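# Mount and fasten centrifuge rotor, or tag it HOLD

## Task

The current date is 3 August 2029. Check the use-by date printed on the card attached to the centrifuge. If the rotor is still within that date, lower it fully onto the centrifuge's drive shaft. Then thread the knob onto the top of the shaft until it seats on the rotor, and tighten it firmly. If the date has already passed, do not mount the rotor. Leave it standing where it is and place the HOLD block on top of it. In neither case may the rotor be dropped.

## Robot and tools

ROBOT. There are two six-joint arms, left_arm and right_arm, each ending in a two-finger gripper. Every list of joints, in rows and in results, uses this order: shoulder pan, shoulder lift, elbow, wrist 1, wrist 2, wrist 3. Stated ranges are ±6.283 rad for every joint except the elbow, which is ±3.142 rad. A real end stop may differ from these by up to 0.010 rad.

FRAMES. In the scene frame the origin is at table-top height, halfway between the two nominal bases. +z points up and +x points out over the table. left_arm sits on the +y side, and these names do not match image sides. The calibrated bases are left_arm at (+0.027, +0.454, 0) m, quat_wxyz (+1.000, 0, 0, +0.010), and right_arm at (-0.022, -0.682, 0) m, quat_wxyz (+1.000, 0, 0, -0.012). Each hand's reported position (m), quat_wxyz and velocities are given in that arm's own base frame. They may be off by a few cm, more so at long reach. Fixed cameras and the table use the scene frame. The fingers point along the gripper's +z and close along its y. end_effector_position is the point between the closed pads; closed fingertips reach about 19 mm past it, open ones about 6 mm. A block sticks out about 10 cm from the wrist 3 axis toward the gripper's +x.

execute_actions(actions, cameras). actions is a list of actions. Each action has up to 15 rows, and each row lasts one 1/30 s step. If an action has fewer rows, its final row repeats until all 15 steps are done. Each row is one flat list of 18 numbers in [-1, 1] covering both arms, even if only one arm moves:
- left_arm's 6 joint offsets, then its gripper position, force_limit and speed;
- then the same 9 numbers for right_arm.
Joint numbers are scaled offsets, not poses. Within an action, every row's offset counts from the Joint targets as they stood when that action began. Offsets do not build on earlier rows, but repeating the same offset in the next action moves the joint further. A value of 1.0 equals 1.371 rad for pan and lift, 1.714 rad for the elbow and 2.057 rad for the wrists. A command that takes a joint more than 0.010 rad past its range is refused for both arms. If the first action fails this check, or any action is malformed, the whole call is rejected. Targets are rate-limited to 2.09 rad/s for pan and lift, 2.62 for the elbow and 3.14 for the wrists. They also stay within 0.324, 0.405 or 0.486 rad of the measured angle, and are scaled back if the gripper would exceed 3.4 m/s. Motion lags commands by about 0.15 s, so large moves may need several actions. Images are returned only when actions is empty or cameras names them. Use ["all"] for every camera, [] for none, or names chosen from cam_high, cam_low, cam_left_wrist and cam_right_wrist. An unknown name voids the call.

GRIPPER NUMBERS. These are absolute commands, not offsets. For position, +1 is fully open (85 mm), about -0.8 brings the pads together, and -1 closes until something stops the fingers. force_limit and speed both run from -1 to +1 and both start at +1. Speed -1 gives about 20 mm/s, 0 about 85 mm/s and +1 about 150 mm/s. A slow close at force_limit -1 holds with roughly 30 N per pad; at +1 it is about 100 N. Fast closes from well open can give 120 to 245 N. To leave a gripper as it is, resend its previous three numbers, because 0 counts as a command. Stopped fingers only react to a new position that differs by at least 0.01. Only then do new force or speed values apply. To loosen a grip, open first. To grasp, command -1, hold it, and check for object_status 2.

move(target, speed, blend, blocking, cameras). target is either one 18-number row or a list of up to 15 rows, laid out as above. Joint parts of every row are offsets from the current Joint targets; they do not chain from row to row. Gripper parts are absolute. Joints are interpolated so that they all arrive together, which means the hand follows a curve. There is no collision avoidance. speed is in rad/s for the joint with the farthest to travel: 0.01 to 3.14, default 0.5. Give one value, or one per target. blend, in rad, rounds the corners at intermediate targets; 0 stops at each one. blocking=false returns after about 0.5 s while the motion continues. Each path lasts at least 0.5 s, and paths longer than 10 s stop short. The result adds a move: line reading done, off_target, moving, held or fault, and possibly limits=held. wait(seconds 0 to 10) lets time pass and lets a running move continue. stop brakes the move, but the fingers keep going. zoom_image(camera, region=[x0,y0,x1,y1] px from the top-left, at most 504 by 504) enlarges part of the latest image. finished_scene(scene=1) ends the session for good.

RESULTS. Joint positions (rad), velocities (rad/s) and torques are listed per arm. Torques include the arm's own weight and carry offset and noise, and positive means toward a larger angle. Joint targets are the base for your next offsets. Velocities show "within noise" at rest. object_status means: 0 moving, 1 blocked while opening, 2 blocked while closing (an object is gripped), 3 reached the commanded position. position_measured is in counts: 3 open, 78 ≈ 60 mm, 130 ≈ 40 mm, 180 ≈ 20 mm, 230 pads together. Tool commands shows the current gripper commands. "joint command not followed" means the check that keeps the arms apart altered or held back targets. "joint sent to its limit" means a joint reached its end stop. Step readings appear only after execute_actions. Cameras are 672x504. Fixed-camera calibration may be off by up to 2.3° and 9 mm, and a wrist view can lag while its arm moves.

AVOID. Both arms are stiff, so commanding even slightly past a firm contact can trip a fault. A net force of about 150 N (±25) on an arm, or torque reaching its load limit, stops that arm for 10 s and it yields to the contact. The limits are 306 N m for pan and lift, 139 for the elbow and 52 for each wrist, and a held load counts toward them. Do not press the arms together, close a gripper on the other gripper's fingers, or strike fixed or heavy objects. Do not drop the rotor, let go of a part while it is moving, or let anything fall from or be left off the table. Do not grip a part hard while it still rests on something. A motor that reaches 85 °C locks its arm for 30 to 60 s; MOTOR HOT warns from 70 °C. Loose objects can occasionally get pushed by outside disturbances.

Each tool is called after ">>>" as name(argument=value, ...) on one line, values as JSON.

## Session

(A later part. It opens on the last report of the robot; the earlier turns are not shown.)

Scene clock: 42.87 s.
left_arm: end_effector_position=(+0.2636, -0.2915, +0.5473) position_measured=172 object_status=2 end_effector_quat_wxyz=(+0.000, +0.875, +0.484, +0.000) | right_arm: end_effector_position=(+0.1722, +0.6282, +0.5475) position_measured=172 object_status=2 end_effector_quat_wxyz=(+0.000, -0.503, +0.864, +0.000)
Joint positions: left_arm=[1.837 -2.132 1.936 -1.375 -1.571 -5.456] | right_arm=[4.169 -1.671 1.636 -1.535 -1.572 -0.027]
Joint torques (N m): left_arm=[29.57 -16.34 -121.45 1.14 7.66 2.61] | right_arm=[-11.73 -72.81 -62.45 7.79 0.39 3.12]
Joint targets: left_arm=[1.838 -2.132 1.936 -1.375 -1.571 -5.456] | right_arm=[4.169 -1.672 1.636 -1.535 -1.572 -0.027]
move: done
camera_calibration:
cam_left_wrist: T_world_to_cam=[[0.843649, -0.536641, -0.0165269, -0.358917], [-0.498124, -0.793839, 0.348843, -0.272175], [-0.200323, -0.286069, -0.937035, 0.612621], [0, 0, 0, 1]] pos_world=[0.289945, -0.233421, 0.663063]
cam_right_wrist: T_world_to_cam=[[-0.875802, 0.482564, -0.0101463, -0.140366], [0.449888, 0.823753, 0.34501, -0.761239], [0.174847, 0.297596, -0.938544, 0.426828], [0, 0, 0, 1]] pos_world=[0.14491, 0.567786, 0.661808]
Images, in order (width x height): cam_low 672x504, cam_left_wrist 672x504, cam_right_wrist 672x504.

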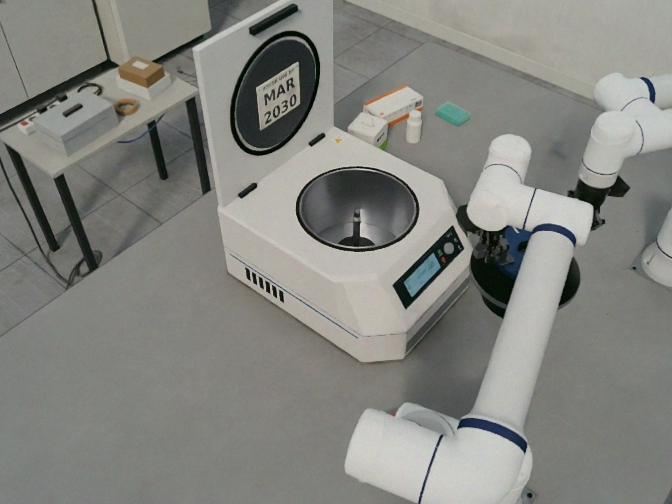

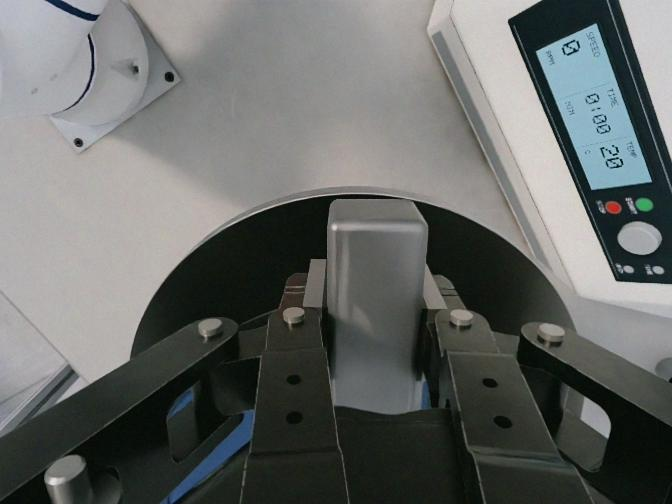

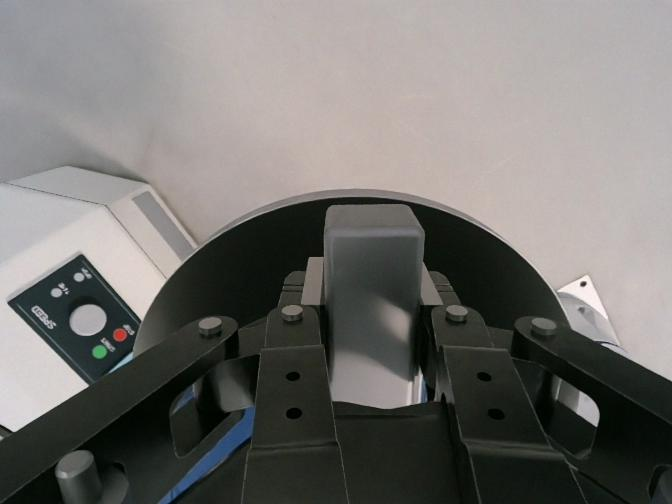

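>>> move(target=[[0.1723,0.1110,-0.0439,-0.0374,0,0.1597,-0.97,0.4,-1,-0.0740,0.0434,-0.0320,-0.0022,0,-0.0045,-0.97,0.4,-1],[0.2927,0.2277,-0.1048,-0.0645,0,0.2847,-0.97,0.4,-1,-0.1377,0.0971,-0.0750,-0.0022,0,-0.0021,-0.97,0.4,-1],[0.3794,0.3451,-0.1818,-0.0785,0,0.3874,-0.97,0.4,-1,-0.1918,0.1611,-0.1298,0.0008,0,0.0067,-0.97,0.4,-1]], speed=0.2, blend=[0.03,0.03,0], cameras=["all"])

Scene clock: 44.27 s.
left_arm: end_effector_position=(+0.3059, -0.2987, +0.5491) position_measured=172 object_status=2 end_effector_quat_wxyz=(+0.000, +0.885, +0.466, +0.000) | right_arm: end_effector_position=(+0.2005, +0.6317, +0.5435) position_measured=172 object_status=2 end_effector_quat_wxyz=(-0.002, -0.490, +0.872, -0.003) end_effector_velocity=(+0.001, +0.000, -0.006) end_effector_angular_velocity=(-0.011, -0.001, +0.001)
Joint positions: left_arm=[1.94 -2.067 1.903 -1.408 -1.571 -5.313] | right_arm=[4.136 -1.649 1.621 -1.536 -1.575 -0.03]
Joint velocities: left_arm=[within noise] | right_arm=[0.001 0.005 0.004 0 -0.007 0]
Joint torques (N m): left_arm=[41.87 -9.26 -136.4 -12.08 9.4 0.41] | right_arm=[-1.63 -45.46 -43.18 -6.13 0.43 -0.09]
Joint targets: left_arm=[1.940 -2.066 1.903 -1.408 -1.571 -5.313] | right_arm=[4.136 -1.649 1.621 -1.536 -1.575 -0.030]
Tool commands: left_gripper/position=-0.97 left_gripper/force_limit=+0.4 left_gripper/speed=-1.0 right_gripper/position=-0.968627 right_gripper/force_limit=+0.403922 right_gripper/speed=-1.0
FORCE FAULT: contact force on the right arm reached its limit, and that arm stopped. The contact can be on any part of that arm, not only on its tool. That arm's remaining commands of this call were not run. That arm is still stopped at the end of this call. That arm stays stopped for about 10 more seconds. Until then a move that you send moves the other arm only, and its call returns only when the move has ended. Once the stop has ended, the next robot result says so. If the stop ends while you think or write, that arm runs what you send next, counted from new Joint targets: where its joints stand when the stop ends. While its stop runs, that arm takes no new command, but its gripper still runs the gripper command that each later call begins with. Until it ends, the stop uses up actions while you think or wait. An arm that is not stopped still takes commands.
move: fault (right_arm), off_target (left_arm; braked at the fault stop of right_arm); path passed 0 of 3 targets; left_arm: the wrist 3 is farthest, 0.654 rad from its target; right_arm: the shoulder pan is farthest, 0.230 rad from its target
camera_calibration:
cam_left_wrist: T_world_to_cam=[[0.821682, -0.56971, -0.0164199, -0.401645], [-0.52937, -0.773543, 0.348425, -0.241594], [-0.211202, -0.277602, -0.937193, 0.626638], [0, 0, 0, 1]] pos_world=[0.33448, -0.241748, 0.664863]
cam_right_wrist: T_world_to_cam=[[-0.860673, 0.508996, -0.0128576, -0.135616], [0.475161, 0.812021, 0.338887, -0.769841], [0.182933, 0.285561, -0.940739, 0.424324], [0, 0, 0, 1]] pos_world=[0.171454, 0.572984, 0.658324]

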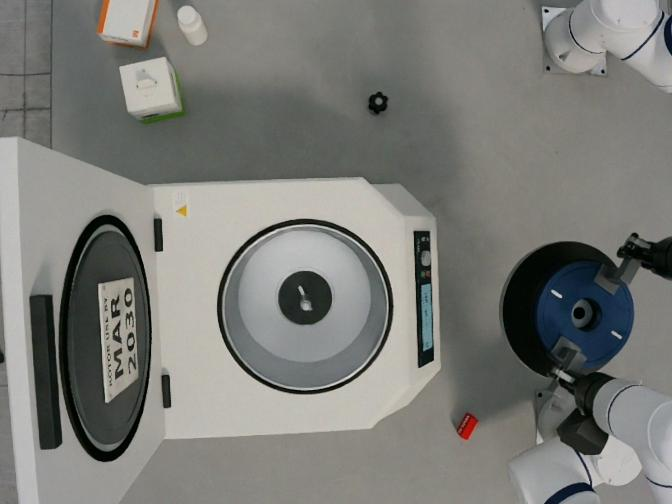

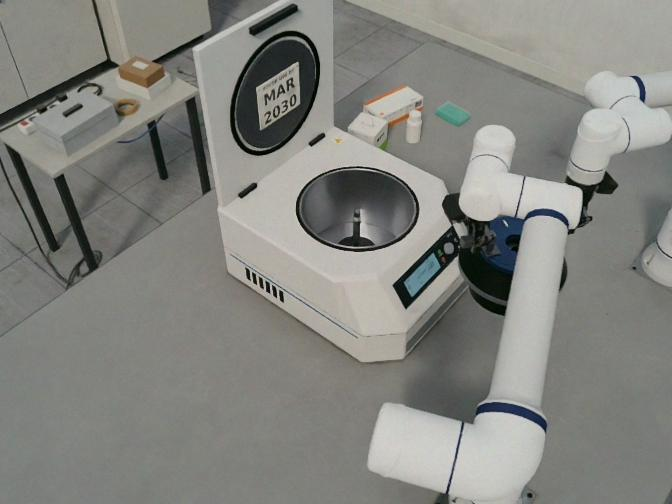

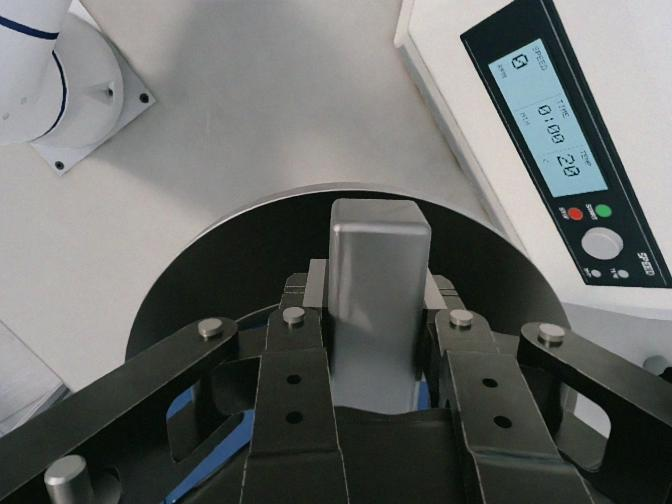

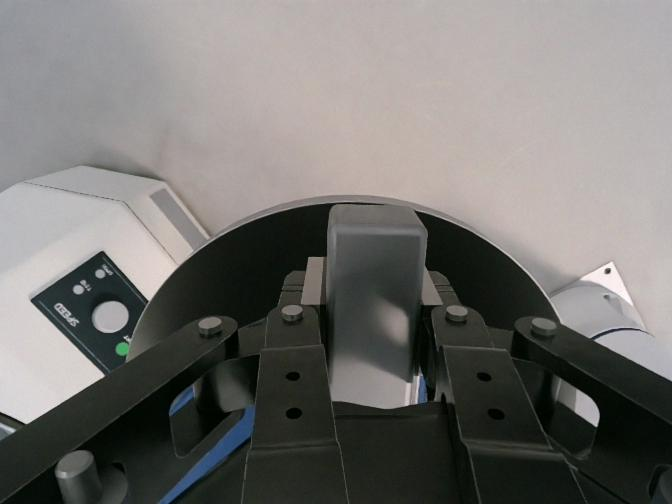

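>>> wait(seconds=9, cameras=[])

Scene clock: 55.47 s.
left_arm: end_effector_position=(+0.3059, -0.2988, +0.5492) position_measured=172 object_status=2 end_effector_quat_wxyz=(+0.000, +0.885, +0.466, +0.000) | right_arm: end_effector_position=(+0.2013, +0.6316, +0.5408) position_measured=172 object_status=2 end_effector_quat_wxyz=(-0.003, -0.490, +0.872, -0.005)
Joint positions: left_arm=[1.94 -2.066 1.903 -1.408 -1.571 -5.313] | right_arm=[4.136 -1.647 1.623 -1.536 -1.577 -0.03]
Joint torques (N m): left_arm=[14.66 -34.82 -141.67 -12.22 2.3 2] | right_arm=[-3.76 -40.61 -42.83 -6.09 -0.46 -0.05]
Joint targets: left_arm=[1.940 -2.066 1.903 -1.408 -1.571 -5.313] | right_arm=[4.136 -1.647 1.623 -1.536 -1.577 -0.030]
Tool commands: left_gripper/position=-0.97 left_gripper/force_limit=+0.4 left_gripper/speed=-1.0 right_gripper/position=-0.968627 right_gripper/force_limit=+0.403922 right_gripper/speed=-1.0
FORCE FAULT, CONTINUED: the right arm's stop, for the force fault that an earlier result reported, is over. The rest of the stop counts as 19 of the actions that you can send in this scene. That arm's target is now where it stood when the stop ended, not its last command. That arm accepts commands again.
wait: 9.00 s; at rest from the start
No camera images: "cameras" was empty.

>>> move(target=[-0.0026,-0.0080,0.0051,0.0012,0,-0.0045,-0.97,0.4,-1,-0.0045,-0.0031,-0.0030,-0.0006,0.0026,-0.0008,-0.97,0.4,-1], speed=0.01, cameras=["cam_left_wrist","cam_right_wrist"])

Scene clock: 57.03 s.
left_arm: end_effector_position=(+0.3027, -0.2942, +0.5472) position_measured=172 object_status=2 end_effector_quat_wxyz=(+0.000, +0.883, +0.469, +0.000) | right_arm: end_effector_position=(+0.2040, +0.6313, +0.5471) position_measured=172 object_status=2 end_effector_quat_wxyz=(+0.000, -0.488, +0.873, -0.001)
Joint positions: left_arm=[1.936 -2.077 1.912 -1.406 -1.571 -5.322] | right_arm=[4.129 -1.651 1.618 -1.538 -1.572 -0.032]
Joint torques (N m): left_arm=[14.87 -53.01 -86.36 4.04 5.44 -2.58] | right_arm=[-19.25 -80.73 -64.28 -2.65 -1.2 -1.67]
Joint targets: left_arm=[1.936 -2.077 1.912 -1.406 -1.571 -5.322] | right_arm=[4.129 -1.651 1.618 -1.538 -1.572 -0.032]
move: done
camera_calibration:
cam_left_wrist: T_world_to_cam=[[0.824844, -0.565119, -0.0165395, -0.395995], [-0.524981, -0.776461, 0.348574, -0.241392], [-0.209828, -0.278836, -0.937135, 0.624637], [0, 0, 0, 1]] pos_world=[0.330975, -0.237044, 0.662963]
cam_right_wrist: T_world_to_cam=[[-0.858331, 0.512993, -0.0103393, -0.136779], [0.478469, 0.807519, 0.344936, -0.77357], [0.185299, 0.291122, -0.938569, 0.421908], [0, 0, 0, 1]] pos_world=[0.174549, 0.572013, 0.661408]
Images, in order (width x height): cam_left_wrist 672x504, cam_right_wrist 672x504.

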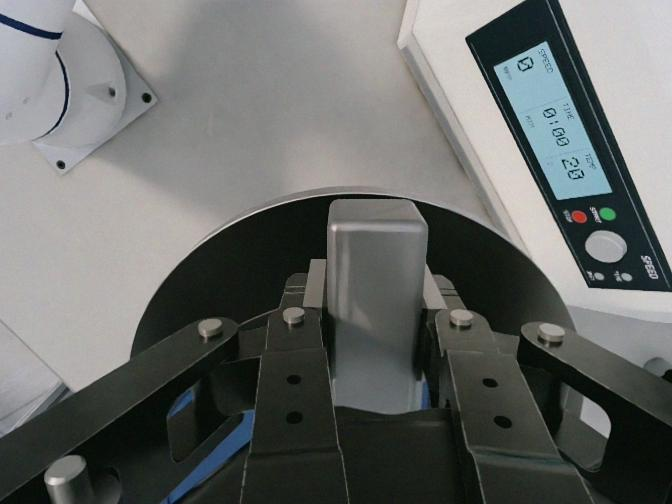

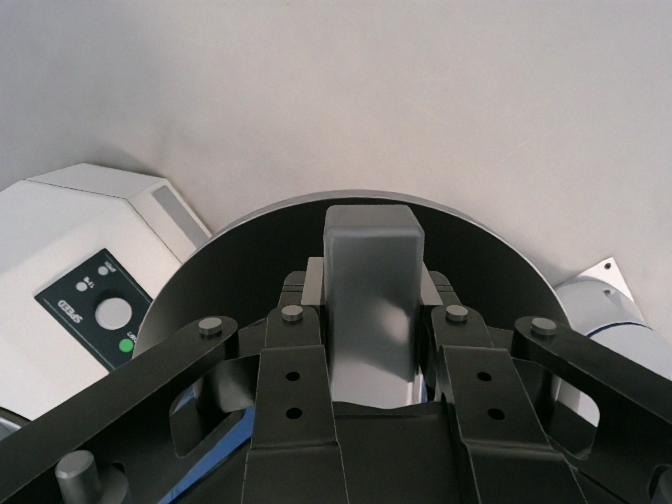

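>>> move(target=[[0.0389,0.0252,-0.0099,-0.0086,0,0.0360,-0.97,0.4,-1,-0.0168,0.0098,-0.0072,-0.0005,0,-0.0011,-0.97,0.4,-1],[0.0708,0.0478,-0.0194,-0.0157,0,0.0663,-0.97,0.4,-1,-0.0311,0.0189,-0.0141,-0.0009,0,-0.0017,-0.97,0.4,-1],[0.1004,0.0707,-0.0296,-0.0225,0,0.0949,-0.97,0.4,-1,-0.0451,0.0284,-0.0213,-0.0012,0,-0.0020,-0.97,0.4,-1],[0.1345,0.0996,-0.0433,-0.0303,0,0.1289,-0.97,0.4,-1,-0.0620,0.0408,-0.0310,-0.0014,0,-0.0020,-0.97,0.4,-1],[0.1657,0.1287,-0.0580,-0.0375,0,0.1609,-0.97,0.4,-1,-0.0783,0.0539,-0.0414,-0.0015,0,-0.0017,-0.97,0.4,-1],[0.1945,0.1581,-0.0737,-0.0439,0,0.1913,-0.97,0.4,-1,-0.0939,0.0677,-0.0525,-0.0014,0,-0.0009,-0.97,0.4,-1],[0.2208,0.1874,-0.0905,-0.0495,0,0.2200,-0.97,0.4,-1,-0.1089,0.0821,-0.0642,-0.0012,0,0.0003,-0.97,0.4,-1]], speed=0.1, blend=[0.01,0.01,0.01,0.01,0.01,0.01,0], cameras=["cam_high","cam_left_wrist","cam_right_wrist"])

Scene clock: 62.90 s.
left_arm: end_effector_position=(+0.4714, -0.3106, +0.5476) position_measured=172 object_status=2 end_effector_quat_wxyz=(+0.000, +0.916, +0.401, +0.000) | right_arm: end_effector_position=(+0.3419, +0.6454, +0.5474) position_measured=172 object_status=2 end_effector_quat_wxyz=(+0.000, -0.421, +0.907, -0.001)
Joint positions: left_arm=[2.239 -1.821 1.757 -1.507 -1.571 -4.87] | right_arm=[3.98 -1.539 1.508 -1.54 -1.572 -0.031]
Joint torques (N m): left_arm=[29.13 -43.94 -117.28 -6.05 3.52 6.59] | right_arm=[-21.2 -61.03 -70.5 -4.35 -4.8 7.62]
Joint targets: left_arm=[2.239 -1.820 1.757 -1.507 -1.571 -4.870] | right_arm=[3.980 -1.538 1.508 -1.540 -1.572 -0.031]
move: done
camera_calibration:
cam_left_wrist: T_world_to_cam=[[0.731369, -0.681779, -0.0166355, -0.536564], [-0.634918, -0.689598, 0.348329, -0.0867576], [-0.248956, -0.244195, -0.937225, 0.685075], [0, 0, 0, 1]] pos_world=[0.507895, -0.258354, 0.663363]
cam_right_wrist: T_world_to_cam=[[-0.77203, 0.635502, -0.0103462, -0.134136], [0.593766, 0.726943, 0.344957, -0.838408], [0.226742, 0.260174, -0.938561, 0.398355], [0, 0, 0, 1]] pos_world=[0.303938, 0.591077, 0.661708]
Images, in order (width x height): cam_high 672x504, cam_left_wrist 672x504, cam_right_wrist 672x504.

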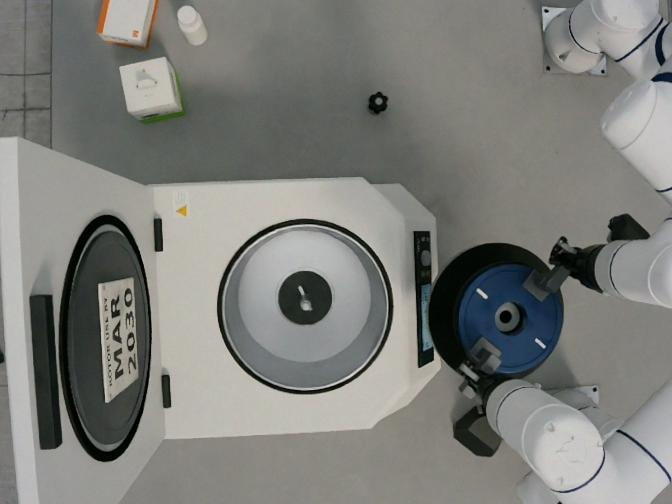

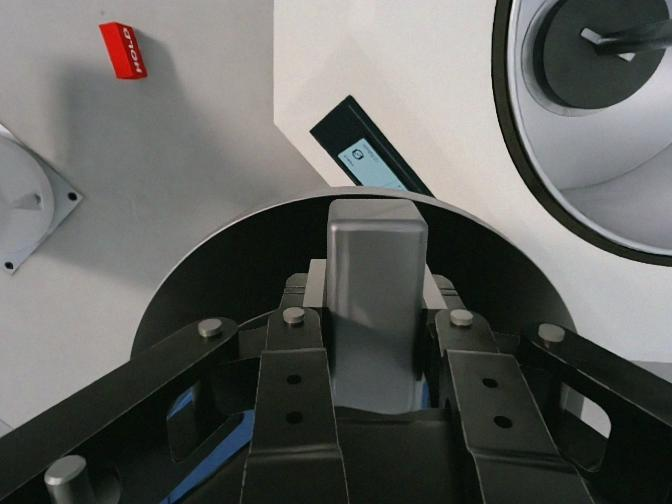

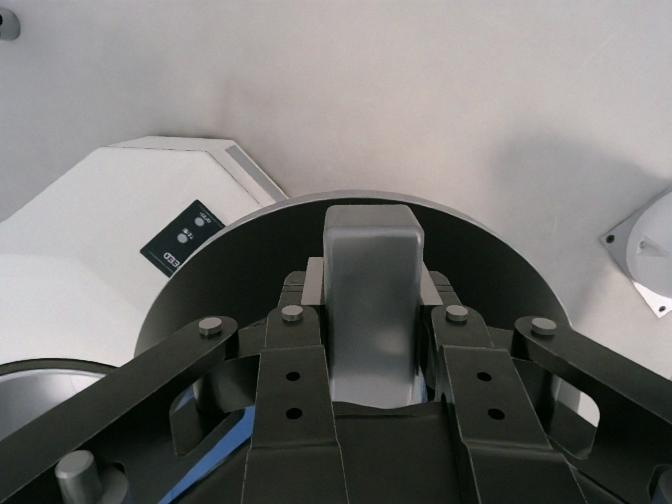

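>>> move(target=[[0.0244,0.0293,-0.0178,-0.0047,0,0.0275,-0.97,0.4,-1,-0.0144,0.0151,-0.0125,0.0003,0,0.0017,-0.97,0.4,-1],[0.0468,0.0586,-0.0365,-0.0087,0,0.0536,-0.97,0.4,-1,-0.0281,0.0308,-0.0258,0.0010,0,0.0037,-0.97,0.4,-1],[0.0675,0.0880,-0.0563,-0.0118,0,0.0787,-0.97,0.4,-1,-0.0414,0.0471,-0.0398,0.0018,0,0.0061,-0.97,0.4,-1],[0.0867,0.1174,-0.0770,-0.0140,0,0.1026,-0.97,0.4,-1,-0.0540,0.0640,-0.0548,0.0030,0,0.0088,-0.97,0.4,-1],[0.1212,0.1762,-0.1216,-0.0161,0,0.1480,-0.97,0.4,-1,-0.0782,0.0991,-0.0873,0.0068,0,0.0151,-0.97,0.4,-1],[0.1509,0.2353,-0.1705,-0.0148,0,0.1902,-0.97,0.4,-1,-0.1004,0.1365,-0.1236,0.0120,0,0.0228,-0.97,0.4,-1],[0.1769,0.2950,-0.2242,-0.0099,0,0.2299,-0.97,0.4,-1,-0.1206,0.1767,-0.1639,0.0188,0,0.0316,-0.97,0.4,-1],[0.1996,0.3561,-0.2834,-0.0012,0,0.2675,-0.97,0.4,-1,-0.1393,0.2195,-0.2092,0.0280,0,0.0416,-0.97,0.4,-1],[0.2196,0.4192,-0.3492,0.0116,0,0.3033,-0.97,0.4,-1,-0.1565,0.2655,-0.2601,0.0398,0,0.0526,-0.97,0.4,-1],[0.2376,0.4849,-0.4222,0.0286,0,0.3377,-0.97,0.4,-1,-0.1725,0.3147,-0.3175,0.0548,0,0.0643,-0.97,0.4,-1]], speed=0.11, blend=[0.01,0.01,0.01,0.01,0.01,0.01,0.01,0.01,0.01,0], cameras=["all"])

>>> zoom_image(camera="cam_high", region=[210, 210, 400, 400])

>>> zoom_image(camera="cam_low", region=[250, 90, 490, 280])

Scene clock: 69.63 s.
left_arm: end_effector_position=(+0.7440, -0.3422, +0.5481) position_measured=172 object_status=2 end_effector_quat_wxyz=(+0.000, +0.958, +0.287, +0.000) | right_arm: end_effector_position=(+0.5698, +0.6755, +0.5404) position_measured=172 object_status=2 end_effector_quat_wxyz=(+0.002, -0.310, +0.951, +0.000) end_effector_velocity=(+0.000, +0.001, -0.009) end_effector_angular_velocity=(-0.007, +0.009, +0.000)
Joint positions: left_arm=[2.492 -1.389 1.34 -1.522 -1.57 -4.372] | right_arm=[3.81 -1.279 1.217 -1.513 -1.572 0.037]
Joint velocities: left_arm=[within noise] | right_arm=[0.001 0.006 0.006 0 0 0.001]
Joint torques (N m): left_arm=[12.18 -109.69 -141.93 -9.28 0.08 4.1] | right_arm=[-4.68 -72.51 -43.45 -6.09 -0.78 0.01]
Joint targets: left_arm=[2.492 -1.389 1.340 -1.522 -1.571 -4.372] | right_arm=[3.810 -1.279 1.217 -1.513 -1.572 0.037]
Tool commands: left_gripper/position=-0.97 left_gripper/force_limit=+0.4 left_gripper/speed=-1.0 right_gripper/position=-0.968627 right_gripper/force_limit=+0.403922 right_gripper/speed=-1.0
FORCE FAULT: contact force on the right arm reached its limit, and that arm stopped. The contact can be on any part of that arm, not only on its tool. That arm's remaining commands of this call were not run. That arm is still stopped at the end of this call. That arm stays stopped for about 10 more seconds. Until then a move that you send moves the other arm only, and its call returns only when the move has ended. Once the stop has ended, the next robot result says so. If the stop ends while you think or write, that arm runs what you send next, counted from new Joint targets: where its joints stand when the stop ends. While its stop runs, that arm takes no new command, but its gripper still runs the gripper command that each later call begins with. Until it ends, the stop uses up actions while you think or wait. An arm that is not stopped still takes commands.
move: fault (right_arm), off_target (left_arm; braked when a check withheld steps of right_arm); path passed 7 of 10 targets; limits=held; left_arm: the elbow is farthest, 0.307 rad from its target; right_arm: the elbow is farthest, 0.253 rad from its target
joint command not followed: on one or more control steps a check withheld the commanded joint targets of the right arm, and it was not sent them on those steps.
cause: the commanded joint targets, or the way to them, would bring a part of the robot too close to another arm (a part of this arm just beyond the wrist 2 and a part of the left arm just beyond the elbow, 7 mm apart when this arm was first held).
camera_calibration:
cam_left_wrist: T_world_to_cam=[[0.544336, -0.838703, -0.0165854, -0.672051], [-0.783267, -0.515236, 0.347887, 0.234643], [-0.300319, -0.176376, -0.93739, 0.807283], [0, 0, 0, 1]] pos_world=[0.792052, -0.300369, 0.663964]
cam_right_wrist: T_world_to_cam=[[-0.599835, 0.800056, -0.0103894, -0.18671], [0.747519, 0.564982, 0.349299, -0.973761], [0.285329, 0.201756, -0.936954, 0.337581], [0, 0, 0, 1]] pos_world=[0.519588, 0.631427, 0.654492]

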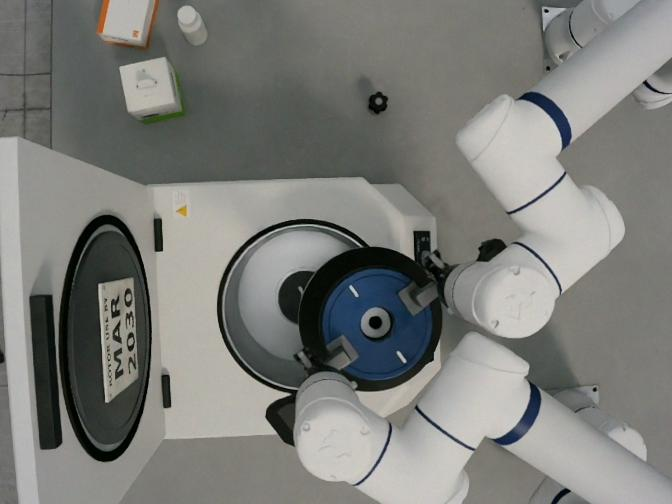

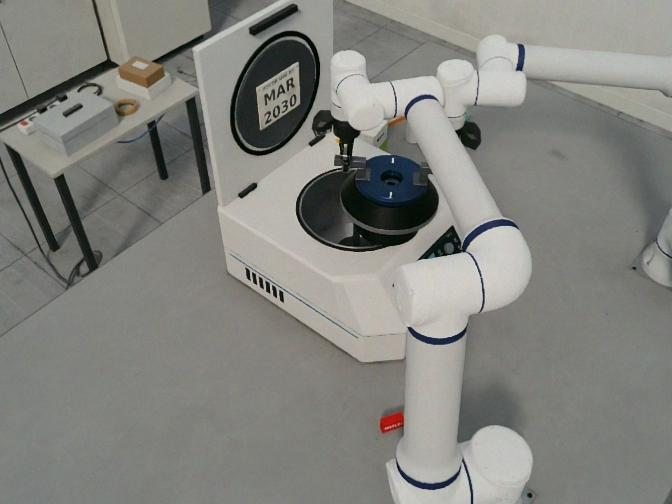

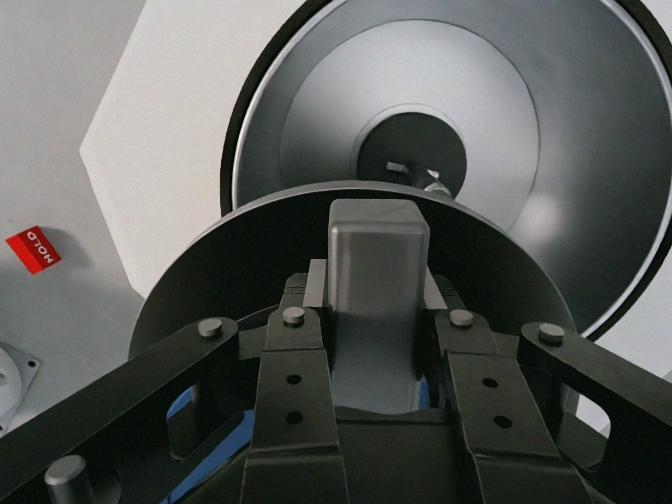

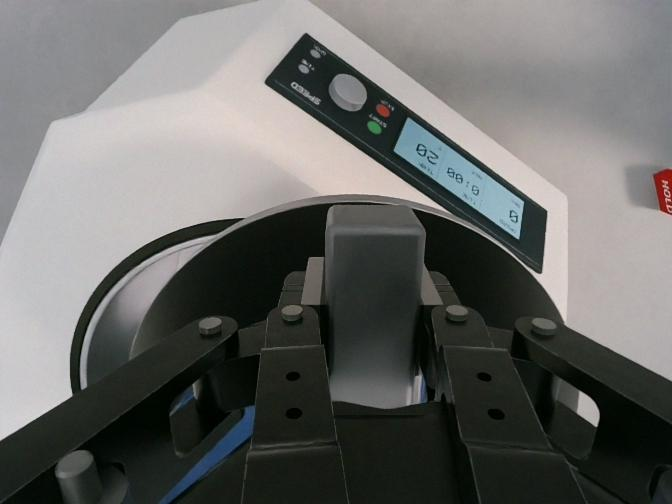

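Scaled by 2.653.

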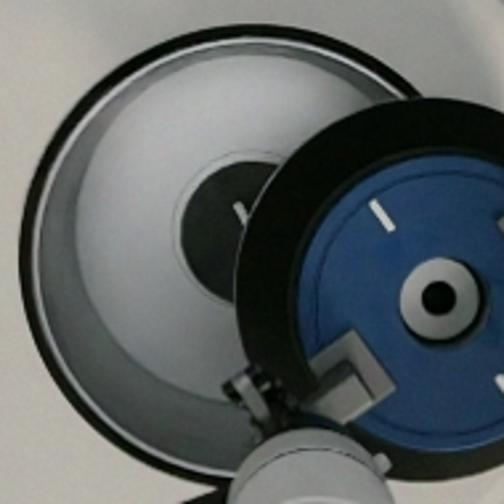

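Scaled by 2.100.

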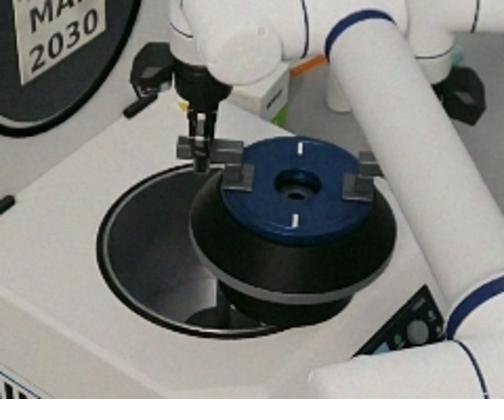

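>>> wait(seconds=8.5, cameras=[])

Scene clock: 80.17 s.
left_arm: end_effector_position=(+0.7439, -0.3424, +0.5482) position_measured=172 object_status=2 end_effector_quat_wxyz=(+0.000, +0.958, +0.286, +0.000) | right_arm: end_effector_position=(+0.5698, +0.6756, +0.5396) position_measured=172 object_status=2 end_effector_quat_wxyz=(+0.002, -0.310, +0.951, +0.000)
Joint positions: left_arm=[2.492 -1.389 1.34 -1.522 -1.571 -4.372] | right_arm=[3.81 -1.279 1.218 -1.513 -1.572 0.037]
Joint torques (N m): left_arm=[-5.25 -141.15 -135.51 -6.96 -1.37 0.84] | right_arm=[-3.7 -69.71 -44.4 -6.13 -0.85 -0.13]
Joint targets: left_arm=[2.492 -1.389 1.340 -1.522 -1.571 -4.372] | right_arm=[3.810 -1.279 1.218 -1.513 -1.572 0.037]
Tool commands: left_gripper/position=-0.97 left_gripper/force_limit=+0.4 left_gripper/speed=-1.0 right_gripper/position=-0.968627 right_gripper/force_limit=+0.403922 right_gripper/speed=-1.0
FORCE FAULT, CONTINUED: the right arm's stop, for the force fault that an earlier result reported, is over. The rest of the stop counts as 19 of the actions that you can send in this scene. That arm's target is now where it stood when the stop ended, not its last command. That arm accepts commands again.
wait: 8.50 s; at rest from the start
No camera images: "cameras" was empty.

>>> move(target=[-0.0076,-0.0194,0.0190,-0.0028,0,-0.0120,-0.97,0.4,-1,0.0037,-0.0128,0.0051,0.0058,0,-0.0015,-0.97,0.4,-1], speed=0.02)

Scene clock: 82.50 s.
left_arm: end_effector_position=(+0.7277, -0.3403, +0.5475) position_measured=172 object_status=2 end_effector_quat_wxyz=(+0.000, +0.956, +0.293, +0.000) | right_arm: end_effector_position=(+0.5574, +0.6713, +0.5472) position_measured=172 object_status=2 end_effector_quat_wxyz=(+0.000, -0.314, +0.949, -0.001)
Joint positions: left_arm=[2.481 -1.416 1.373 -1.528 -1.571 -4.397] | right_arm=[3.815 -1.296 1.226 -1.501 -1.572 0.034]
Joint torques (N m): left_arm=[1.18 -125.77 -96.93 -7.37 0.76 -2.47] | right_arm=[-0.19 -97.66 -55.03 -7.24 -0.56 -1.47]
Joint targets: left_arm=[2.481 -1.416 1.373 -1.528 -1.571 -4.397] | right_arm=[3.815 -1.296 1.226 -1.501 -1.572 0.034]
move: done

>>> move(target=[[-0.0260,-0.0597,0.0537,-0.0049,0,-0.0397,-0.97,0.4,-1,0.0202,-0.0402,0.0403,-0.0068,0,-0.0088,-0.97,0.4,-1],[-0.0557,-0.1188,0.1026,-0.0062,0,-0.0819,-0.97,0.4,-1,0.0424,-0.0776,0.0766,-0.0120,0,-0.0165,-0.97,0.4,-1],[-0.0902,-0.1776,0.1472,-0.0041,0,-0.1273,-0.97,0.4,-1,0.0666,-0.1127,0.1091,-0.0158,0,-0.0228,-0.97,0.4,-1],[-0.1094,-0.2070,0.1679,-0.0019,0,-0.1512,-0.97,0.4,-1,0.0792,-0.1296,0.1241,-0.0170,0,-0.0255,-0.97,0.4,-1],[-0.1301,-0.2364,0.1877,0.0012,0,-0.1763,-0.97,0.4,-1,0.0925,-0.1459,0.1381,-0.0178,0,-0.0279,-0.97,0.4,-1],[-0.1525,-0.2657,0.2064,0.0052,0,-0.2024,-0.97,0.4,-1,0.1062,-0.1616,0.1514,-0.0185,0,-0.0299,-0.97,0.4,-1],[-0.1769,-0.2950,0.2242,0.0099,0,-0.2299,-0.97,0.4,-1,0.1206,-0.1767,0.1639,-0.0188,0,-0.0316,-0.97,0.4,-1]], speed=0.11, blend=[0.01,0.01,0.01,0.01,0.01,0.01,0])

Scene clock: 87.93 s.
left_arm: end_effector_position=(+0.4713, -0.3108, +0.5473) position_measured=172 object_status=2 end_effector_quat_wxyz=(+0.000, +0.916, +0.401, +0.000) | right_arm: end_effector_position=(+0.3419, +0.6454, +0.5479) position_measured=172 object_status=2 end_effector_quat_wxyz=(+0.000, -0.421, +0.907, -0.001)
Joint positions: left_arm=[2.239 -1.82 1.757 -1.508 -1.571 -4.87] | right_arm=[3.98 -1.539 1.507 -1.54 -1.572 -0.031]
Joint torques (N m): left_arm=[0.6 -75.67 -90.62 -0.64 1.04 -2.2] | right_arm=[0.12 -82.39 -55.28 -16.07 -1.83 -1.35]
Joint targets: left_arm=[2.239 -1.821 1.757 -1.508 -1.571 -4.870] | right_arm=[3.980 -1.539 1.507 -1.539 -1.572 -0.031]
move: done

>>> move(target=[[-0.0263,-0.0293,0.0168,0.0056,0,-0.0287,-0.97,0.4,-1,0.0150,-0.0144,0.0117,-0.0002,0,-0.0012,-0.97,0.4,-1],[-0.0551,-0.0587,0.0325,0.0120,0,-0.0591,-0.97,0.4,-1,0.0306,-0.0282,0.0228,-0.0003,0,-0.0020,-0.97,0.4,-1],[-0.0863,-0.0878,0.0472,0.0192,0,-0.0911,-0.97,0.4,-1,0.0469,-0.0413,0.0332,-0.0002,0,-0.0023,-0.97,0.4,-1],[-0.1204,-0.1167,0.0609,0.0270,0,-0.1251,-0.97,0.4,-1,0.0638,-0.0537,0.0429,0,0,-0.0023,-0.97,0.4,-1],[-0.1500,-0.1396,0.0711,0.0338,0,-0.1537,-0.97,0.4,-1,0.0778,-0.0632,0.0501,0.0003,0,-0.0020,-0.97,0.4,-1],[-0.1819,-0.1622,0.0806,0.0409,0,-0.1840,-0.97,0.4,-1,0.0921,-0.0723,0.0570,0.0007,0,-0.0014,-0.97,0.4,-1],[-0.2208,-0.1874,0.0905,0.0495,0,-0.2200,-0.97,0.4,-1,0.1089,-0.0821,0.0642,0.0012,0,-0.0003,-0.97,0.4,-1],[-0.2530,-0.2063,0.0974,0.0563,0,-0.2493,-0.97,0.4,-1,0.1221,-0.0892,0.0694,0.0017,0,0.0007,-0.97,0.4,-1],[-0.2927,-0.2277,0.1048,0.0645,0,-0.2847,-0.97,0.4,-1,0.1377,-0.0971,0.0750,0.0022,0,0.0021,-0.97,0.4,-1]], speed=0.11, blend=[0.01,0.01,0.01,0.01,0.01,0.01,0.01,0.01,0])

Scene clock: 94.40 s.
left_arm: end_effector_position=(+0.2635, -0.2912, +0.5468) position_measured=172 object_status=2 end_effector_quat_wxyz=(+0.000, +0.875, +0.484, +0.000) | right_arm: end_effector_position=(+0.1723, +0.6280, +0.5477) position_measured=172 object_status=2 end_effector_quat_wxyz=(+0.000, -0.503, +0.864, +0.000)
Joint positions: left_arm=[1.837 -2.133 1.937 -1.375 -1.571 -5.456] | right_arm=[4.169 -1.672 1.636 -1.535 -1.572 -0.026]
Joint torques (N m): left_arm=[13.26 -40.63 -82.86 4.61 4.3 -2.87] | right_arm=[5.69 -80.12 -48.14 6.64 -5.02 7.13]
Joint targets: left_arm=[1.837 -2.133 1.937 -1.375 -1.571 -5.456] | right_arm=[4.169 -1.672 1.636 -1.535 -1.572 -0.026]
move: done

>>> move(target=[[0,-0.0153,0.1079,-0.0797,0,0,-0.97,0.4,-1,0,0.0061,0.0979,-0.0856,0,0,-0.97,0.4,-1],[0,-0.0107,0.1881,-0.1497,0,0,-0.97,0.4,-1,0,0.0273,0.1661,-0.1565,0,0,-0.97,0.4,-1],[0,0.0098,0.2540,-0.2183,0,0,-0.97,0.4,-1,0,0.0585,0.2185,-0.2211,0,0,-0.97,0.4,-1],[0,0.0370,0.2983,-0.2732,0,0,-0.97,0.4,-1,0,0.0887,0.2516,-0.2688,0,0,-0.97,0.4,-1],[0,0.0585,0.3219,-0.3072,0,0,-0.97,0.4,-1,0,0.1087,0.2684,-0.2961,0,0,-0.97,0.4,-1]], speed=0.12, blend=[0.02,0.02,0.02,0.02,0])

>>> move(target=[0,0.0057,0.0062,-0.0090,0,0,-0.97,0.4,-1,0,0.0054,0.0044,-0.0073,0,0,-0.97,0.4,-1], speed=0.01, cameras=["cam_high","cam_low"])

Scene clock: 100.77 s.
left_arm: end_effector_position=(+0.2635, -0.2914, +0.2191) position_measured=172 object_status=2 end_effector_quat_wxyz=(+0.000, +0.875, +0.484, +0.000) | right_arm: end_effector_position=(+0.1726, +0.6286, +0.2200) position_measured=172 object_status=2 end_effector_quat_wxyz=(+0.000, -0.503, +0.864, +0.000)
Joint positions: left_arm=[1.837 -2.053 2.489 -2.007 -1.571 -5.456] | right_arm=[4.169 -1.523 2.096 -2.144 -1.572 -0.026]
Joint torques (N m): left_arm=[13.22 0.17 -75.17 -5.98 -0.72 -0.31] | right_arm=[2.24 -52.53 -42.32 -17.03 -4.19 -1.4]
Joint targets: left_arm=[1.837 -2.053 2.489 -2.007 -1.571 -5.456] | right_arm=[4.169 -1.523 2.096 -2.144 -1.572 -0.026]
move: done

Scene clock: 102.83 s.
left_arm: end_effector_position=(+0.2635, -0.2912, +0.2120) position_measured=172 object_status=2 end_effector_quat_wxyz=(+0.000, +0.875, +0.484, +0.000) | right_arm: end_effector_position=(+0.1725, +0.6285, +0.2127) position_measured=172 object_status=2 end_effector_quat_wxyz=(+0.000, -0.503, +0.864, +0.000)
Joint positions: left_arm=[1.837 -2.045 2.499 -2.025 -1.571 -5.456] | right_arm=[4.169 -1.516 2.103 -2.159 -1.572 -0.026]
Joint torques (N m): left_arm=[10.01 21.3 -42.56 -5.6 0.45 1.23] | right_arm=[2.1 -37.48 -36.9 -17.72 -4.09 -1.35]
Joint targets: left_arm=[1.837 -2.045 2.499 -2.025 -1.571 -5.456] | right_arm=[4.169 -1.515 2.104 -2.159 -1.572 -0.026]
move: done
Images, in order (width x height): cam_high 672x504, cam_low 672x504.

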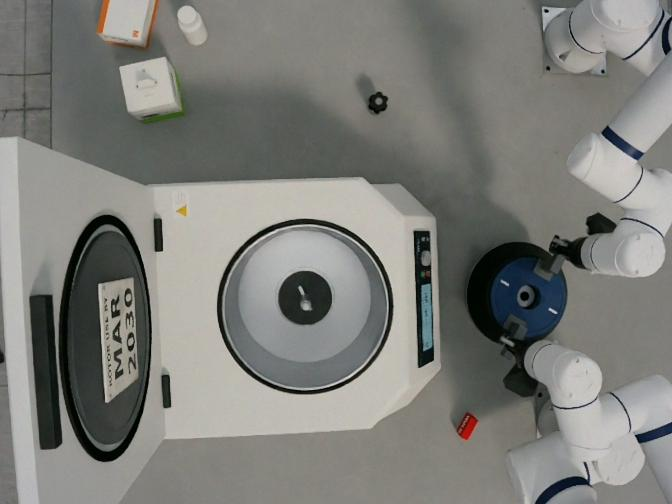

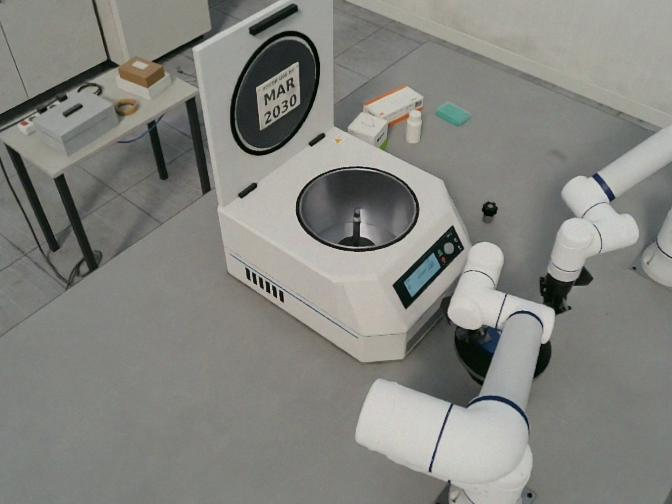

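>>> move(target=[0,0,0,0,0,0,1,0,-0.5,0,0,0,0,0,0,1,0,-0.5], cameras=["cam_left_wrist","cam_right_wrist"])

Scene clock: 105.63 s.
left_arm: end_effector_position=(+0.2635, -0.2911, +0.2117) position_measured=3 object_status=0 end_effector_quat_wxyz=(+0.000, +0.875, +0.484, +0.000) | right_arm: end_effector_position=(+0.1725, +0.6284, +0.2125) position_measured=3 object_status=0 end_effector_quat_wxyz=(+0.000, -0.503, +0.864, +0.000)
Joint positions: left_arm=[1.837 -2.045 2.499 -2.025 -1.571 -5.456] | right_arm=[4.169 -1.515 2.104 -2.159 -1.572 -0.026]
Joint torques (N m): left_arm=[12.24 -19.31 -84.62 -1.81 3.18 2.64] | right_arm=[-6.17 -50.09 -37.86 -1.22 1.39 -1.54]
Joint targets: left_arm=[1.837 -2.045 2.499 -2.025 -1.571 -5.456] | right_arm=[4.169 -1.515 2.104 -2.159 -1.572 -0.026]
move: done
camera_calibration:
cam_left_wrist: T_world_to_cam=[[0.843659, -0.536612, -0.0169352, -0.364079], [-0.498106, -0.794109, 0.348255, -0.154826], [-0.200326, -0.285373, -0.937247, 0.298545], [0, 0, 0, 1]] pos_world=[0.289845, -0.233121, 0.327563]
cam_right_wrist: T_world_to_cam=[[-0.875437, 0.483216, -0.0105717, -0.144019], [0.45032, 0.823394, 0.345302, -0.645988], [0.17556, 0.29753, -0.938432, 0.11228], [0, 0, 0, 1]] pos_world=[0.145109, 0.568089, 0.326906]
Images, in order (width x height): cam_left_wrist 672x504, cam_right_wrist 672x504.

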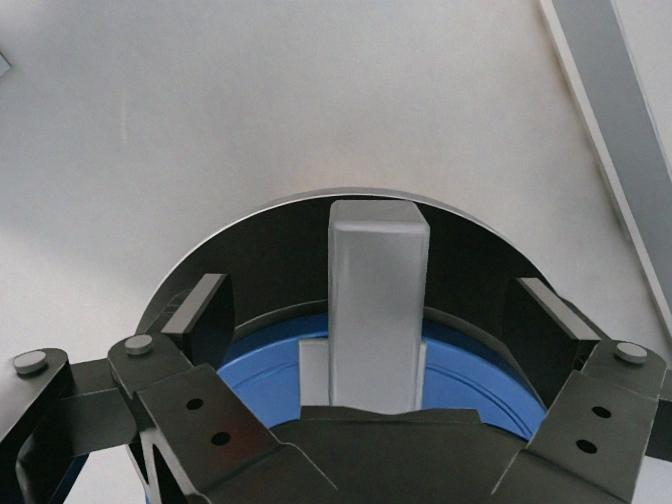

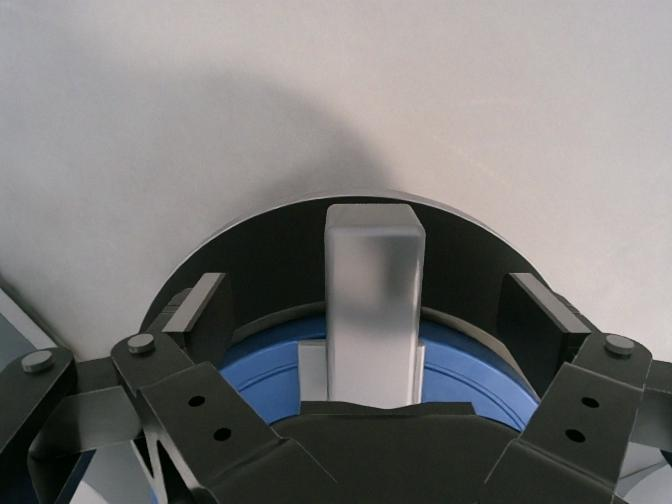

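>>> move(target=[[0,-0.0743,-0.1401,0.1664,0,0,1,0,-0.5,0,0,0,0,0,0,1,0,-0.5],[0,-0.0637,-0.3283,0.3161,0,0,1,0,-0.5,0,0,0,0,0,0,1,0,-0.5],[-0.4646,-0.1131,-0.8162,0.4011,0.3748,0.1245,1,0,-0.5,0,0,0,0,0,0,1,0,-0.5]], speed=[0.3,0.6,1.0], blend=[0.05,0.1,0])

>>> move(target=[[-0.5106,-0.1021,-0.6418,0.1945,0.3889,0.0972,1,0,-0.5,0,0,0,0,0,0,1,0,-0.5],[-0.7112,0.2057,-0.999,0.0452,0.631,0.1702,1,0,-0.5,0,0,0,0,0,0,1,0,-0.5]], speed=1.0, blend=[0.2,0])

>>> move(target=[[-0.4331,0.6628,-0.7726,-0.3208,0.5216,0.1602,1,0,-0.5,0,0,0,0,0,0,1,0,-0.5]], speed=0.8, cameras=["all"])

Scene clock: 109.33 s.
left_arm: end_effector_position=(+0.3030, -0.2444, +1.1290) position_measured=3 object_status=3 end_effector_quat_wxyz=(+0.446, +0.856, +0.184, +0.182) | right_arm: end_effector_position=(+0.1725, +0.6284, +0.2126) position_measured=3 object_status=3 end_effector_quat_wxyz=(+0.000, -0.503, +0.864, +0.000)
Joint positions: left_arm=[1.2 -2.2 1.1 -1.2 -0.8 -5.2] | right_arm=[4.169 -1.515 2.104 -2.159 -1.572 -0.026]
Joint torques (N m): left_arm=[-8.3 21.85 -51.61 -1.88 4.13 4.59] | right_arm=[-14.03 -51.58 -43.22 -1.4 1.53 -1.64]
Joint targets: left_arm=[1.200 -2.200 1.100 -1.200 -0.800 -5.200] | right_arm=[4.169 -1.515 2.104 -2.159 -1.572 -0.026]
move: done

Scene clock: 111.77 s.
left_arm: end_effector_position=(+0.9222, -0.2214, +1.1398) position_measured=3 object_status=3 end_effector_quat_wxyz=(+0.621, +0.635, +0.459, +0.028) | right_arm: end_effector_position=(+0.1725, +0.6284, +0.2126) position_measured=3 object_status=3 end_effector_quat_wxyz=(+0.000, -0.503, +0.864, +0.000)
Joint positions: left_arm=[0.225 -1.918 -0.612 -1.107 0.498 -4.85] | right_arm=[4.169 -1.515 2.104 -2.159 -1.572 -0.026]
Joint torques (N m): left_arm=[-9.29 103.82 53.28 0.02 2.26 4.5] | right_arm=[-13.52 -50.78 -43.02 -1.43 1.47 -1.59]
Joint targets: left_arm=[0.225 -1.918 -0.612 -1.107 0.498 -4.849] | right_arm=[4.169 -1.515 2.104 -2.159 -1.572 -0.026]
move: done

Scene clock: 114.10 s.
left_arm: end_effector_position=(+0.2627, -0.2918, +0.5469) position_measured=3 object_status=3 end_effector_quat_wxyz=(+0.000, +0.875, +0.483, +0.000) end_effector_velocity=(-0.001, +0.001, -0.001) end_effector_angular_velocity=(+0.005, -0.001, +0.000) | right_arm: end_effector_position=(+0.1725, +0.6284, +0.2126) position_measured=3 object_status=3 end_effector_quat_wxyz=(+0.000, -0.503, +0.864, +0.000)
Joint positions: left_arm=[-0.369 -1.009 -1.937 -1.767 1.571 -4.52] | right_arm=[4.169 -1.515 2.104 -2.159 -1.572 -0.026]
Joint velocities: left_arm=[0 0.001 -0.002 -0.001 0.005 -0.001] | right_arm=[within noise]
Joint torques (N m): left_arm=[-7.32 15.55 67.61 0.9 3.02 4.54] | right_arm=[-13.78 -51.96 -43.22 -1.67 1.46 -1.71]
Joint targets: left_arm=[-0.369 -1.009 -1.937 -1.767 1.571 -4.520] | right_arm=[4.169 -1.515 2.104 -2.159 -1.572 -0.026]
move: done
camera_calibration:
cam_left_wrist: T_world_to_cam=[[0.843294, -0.537176, -0.0172388, -0.357983], [-0.498612, -0.793919, 0.347964, -0.272212], [-0.200604, -0.284841, -0.937349, 0.612594], [0, 0, 0, 1]] pos_world=[0.289046, -0.233922, 0.662764]
cam_right_wrist: T_world_to_cam=[[-0.875446, 0.483201, -0.0105265, -0.144024], [0.450305, 0.82337, 0.345379, -0.645997], [0.175555, 0.297621, -0.938404, 0.11222], [0, 0, 0, 1]] pos_world=[0.145109, 0.568089, 0.326906]

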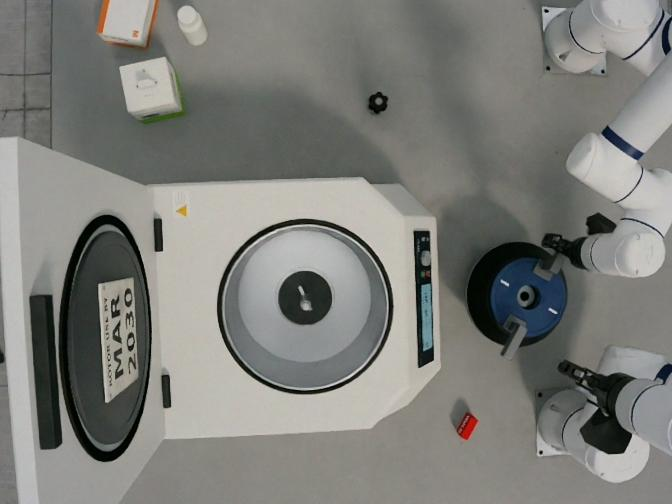

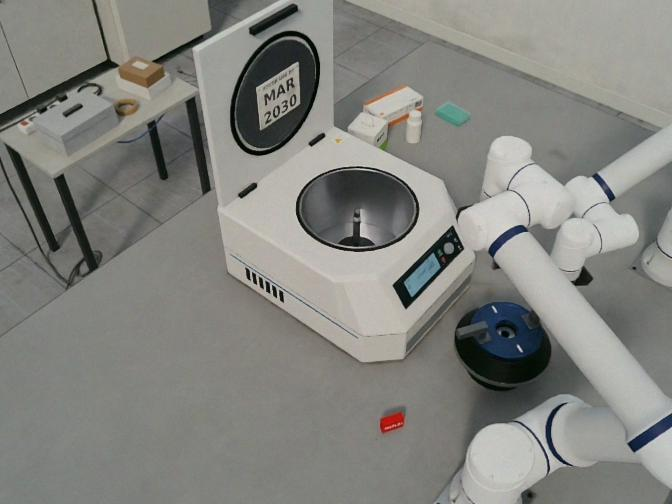

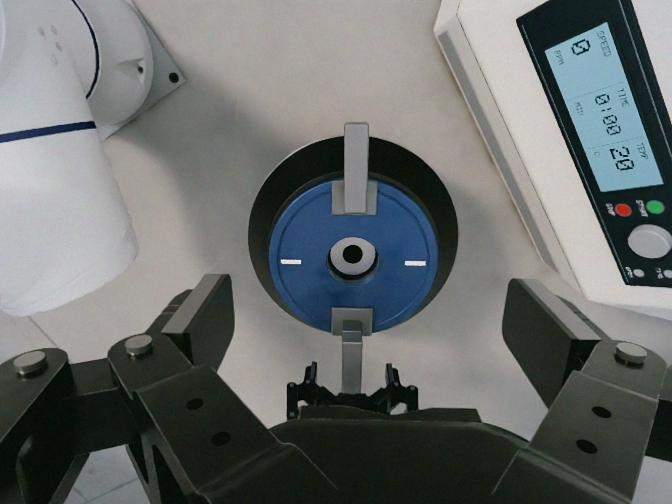

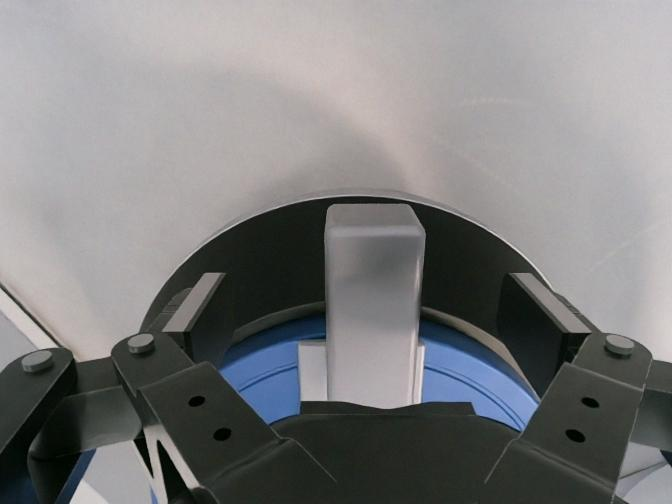

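>>> move(target=[-0.0014,-0.0251,-0.2672,0.2397,0,-0.0012,1,0,-0.5,0,0,0,0,0,0,1,0,-0.5], speed=0.4, cameras=["cam_left_wrist","cam_low"])

Scene clock: 116.30 s.
left_arm: end_effector_position=(+0.2660, -0.2938, +0.2799) position_measured=3 object_status=3 end_effector_quat_wxyz=(+0.000, +0.875, +0.484, +0.000) | right_arm: end_effector_position=(+0.1725, +0.6284, +0.2126) position_measured=3 object_status=3 end_effector_quat_wxyz=(+0.000, -0.503, +0.864, +0.000)
Joint positions: left_arm=[-0.371 -1.043 -2.395 -1.274 1.571 -4.522] | right_arm=[4.169 -1.515 2.104 -2.159 -1.572 -0.026]
Joint torques (N m): left_arm=[-6.13 -9.59 64.33 6.54 2.89 -4.66] | right_arm=[-12.93 -52.02 -43.38 -1.8 1.24 -1.76]
Joint targets: left_arm=[-0.371 -1.043 -2.395 -1.274 1.571 -4.522] | right_arm=[4.169 -1.515 2.104 -2.159 -1.572 -0.026]
move: done
camera_calibration:
cam_left_wrist: T_world_to_cam=[[0.843545, -0.536795, -0.0168111, -0.366595], [-0.498419, -0.794131, 0.347755, -0.179271], [-0.200023, -0.284968, -0.937435, 0.362248], [0, 0, 0, 1]] pos_world=[0.292345, -0.235922, 0.395764]
Images, in order (width x height): cam_low 672x504, cam_left_wrist 672x504.

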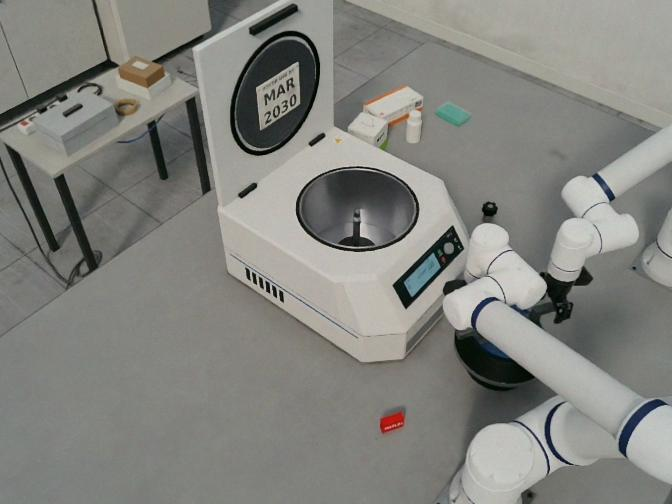

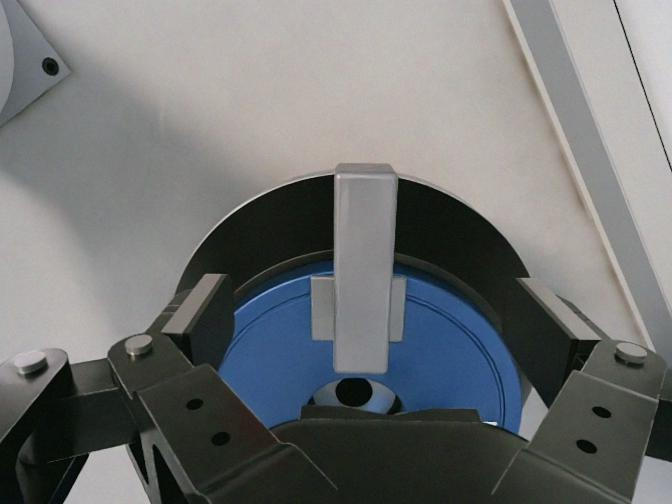

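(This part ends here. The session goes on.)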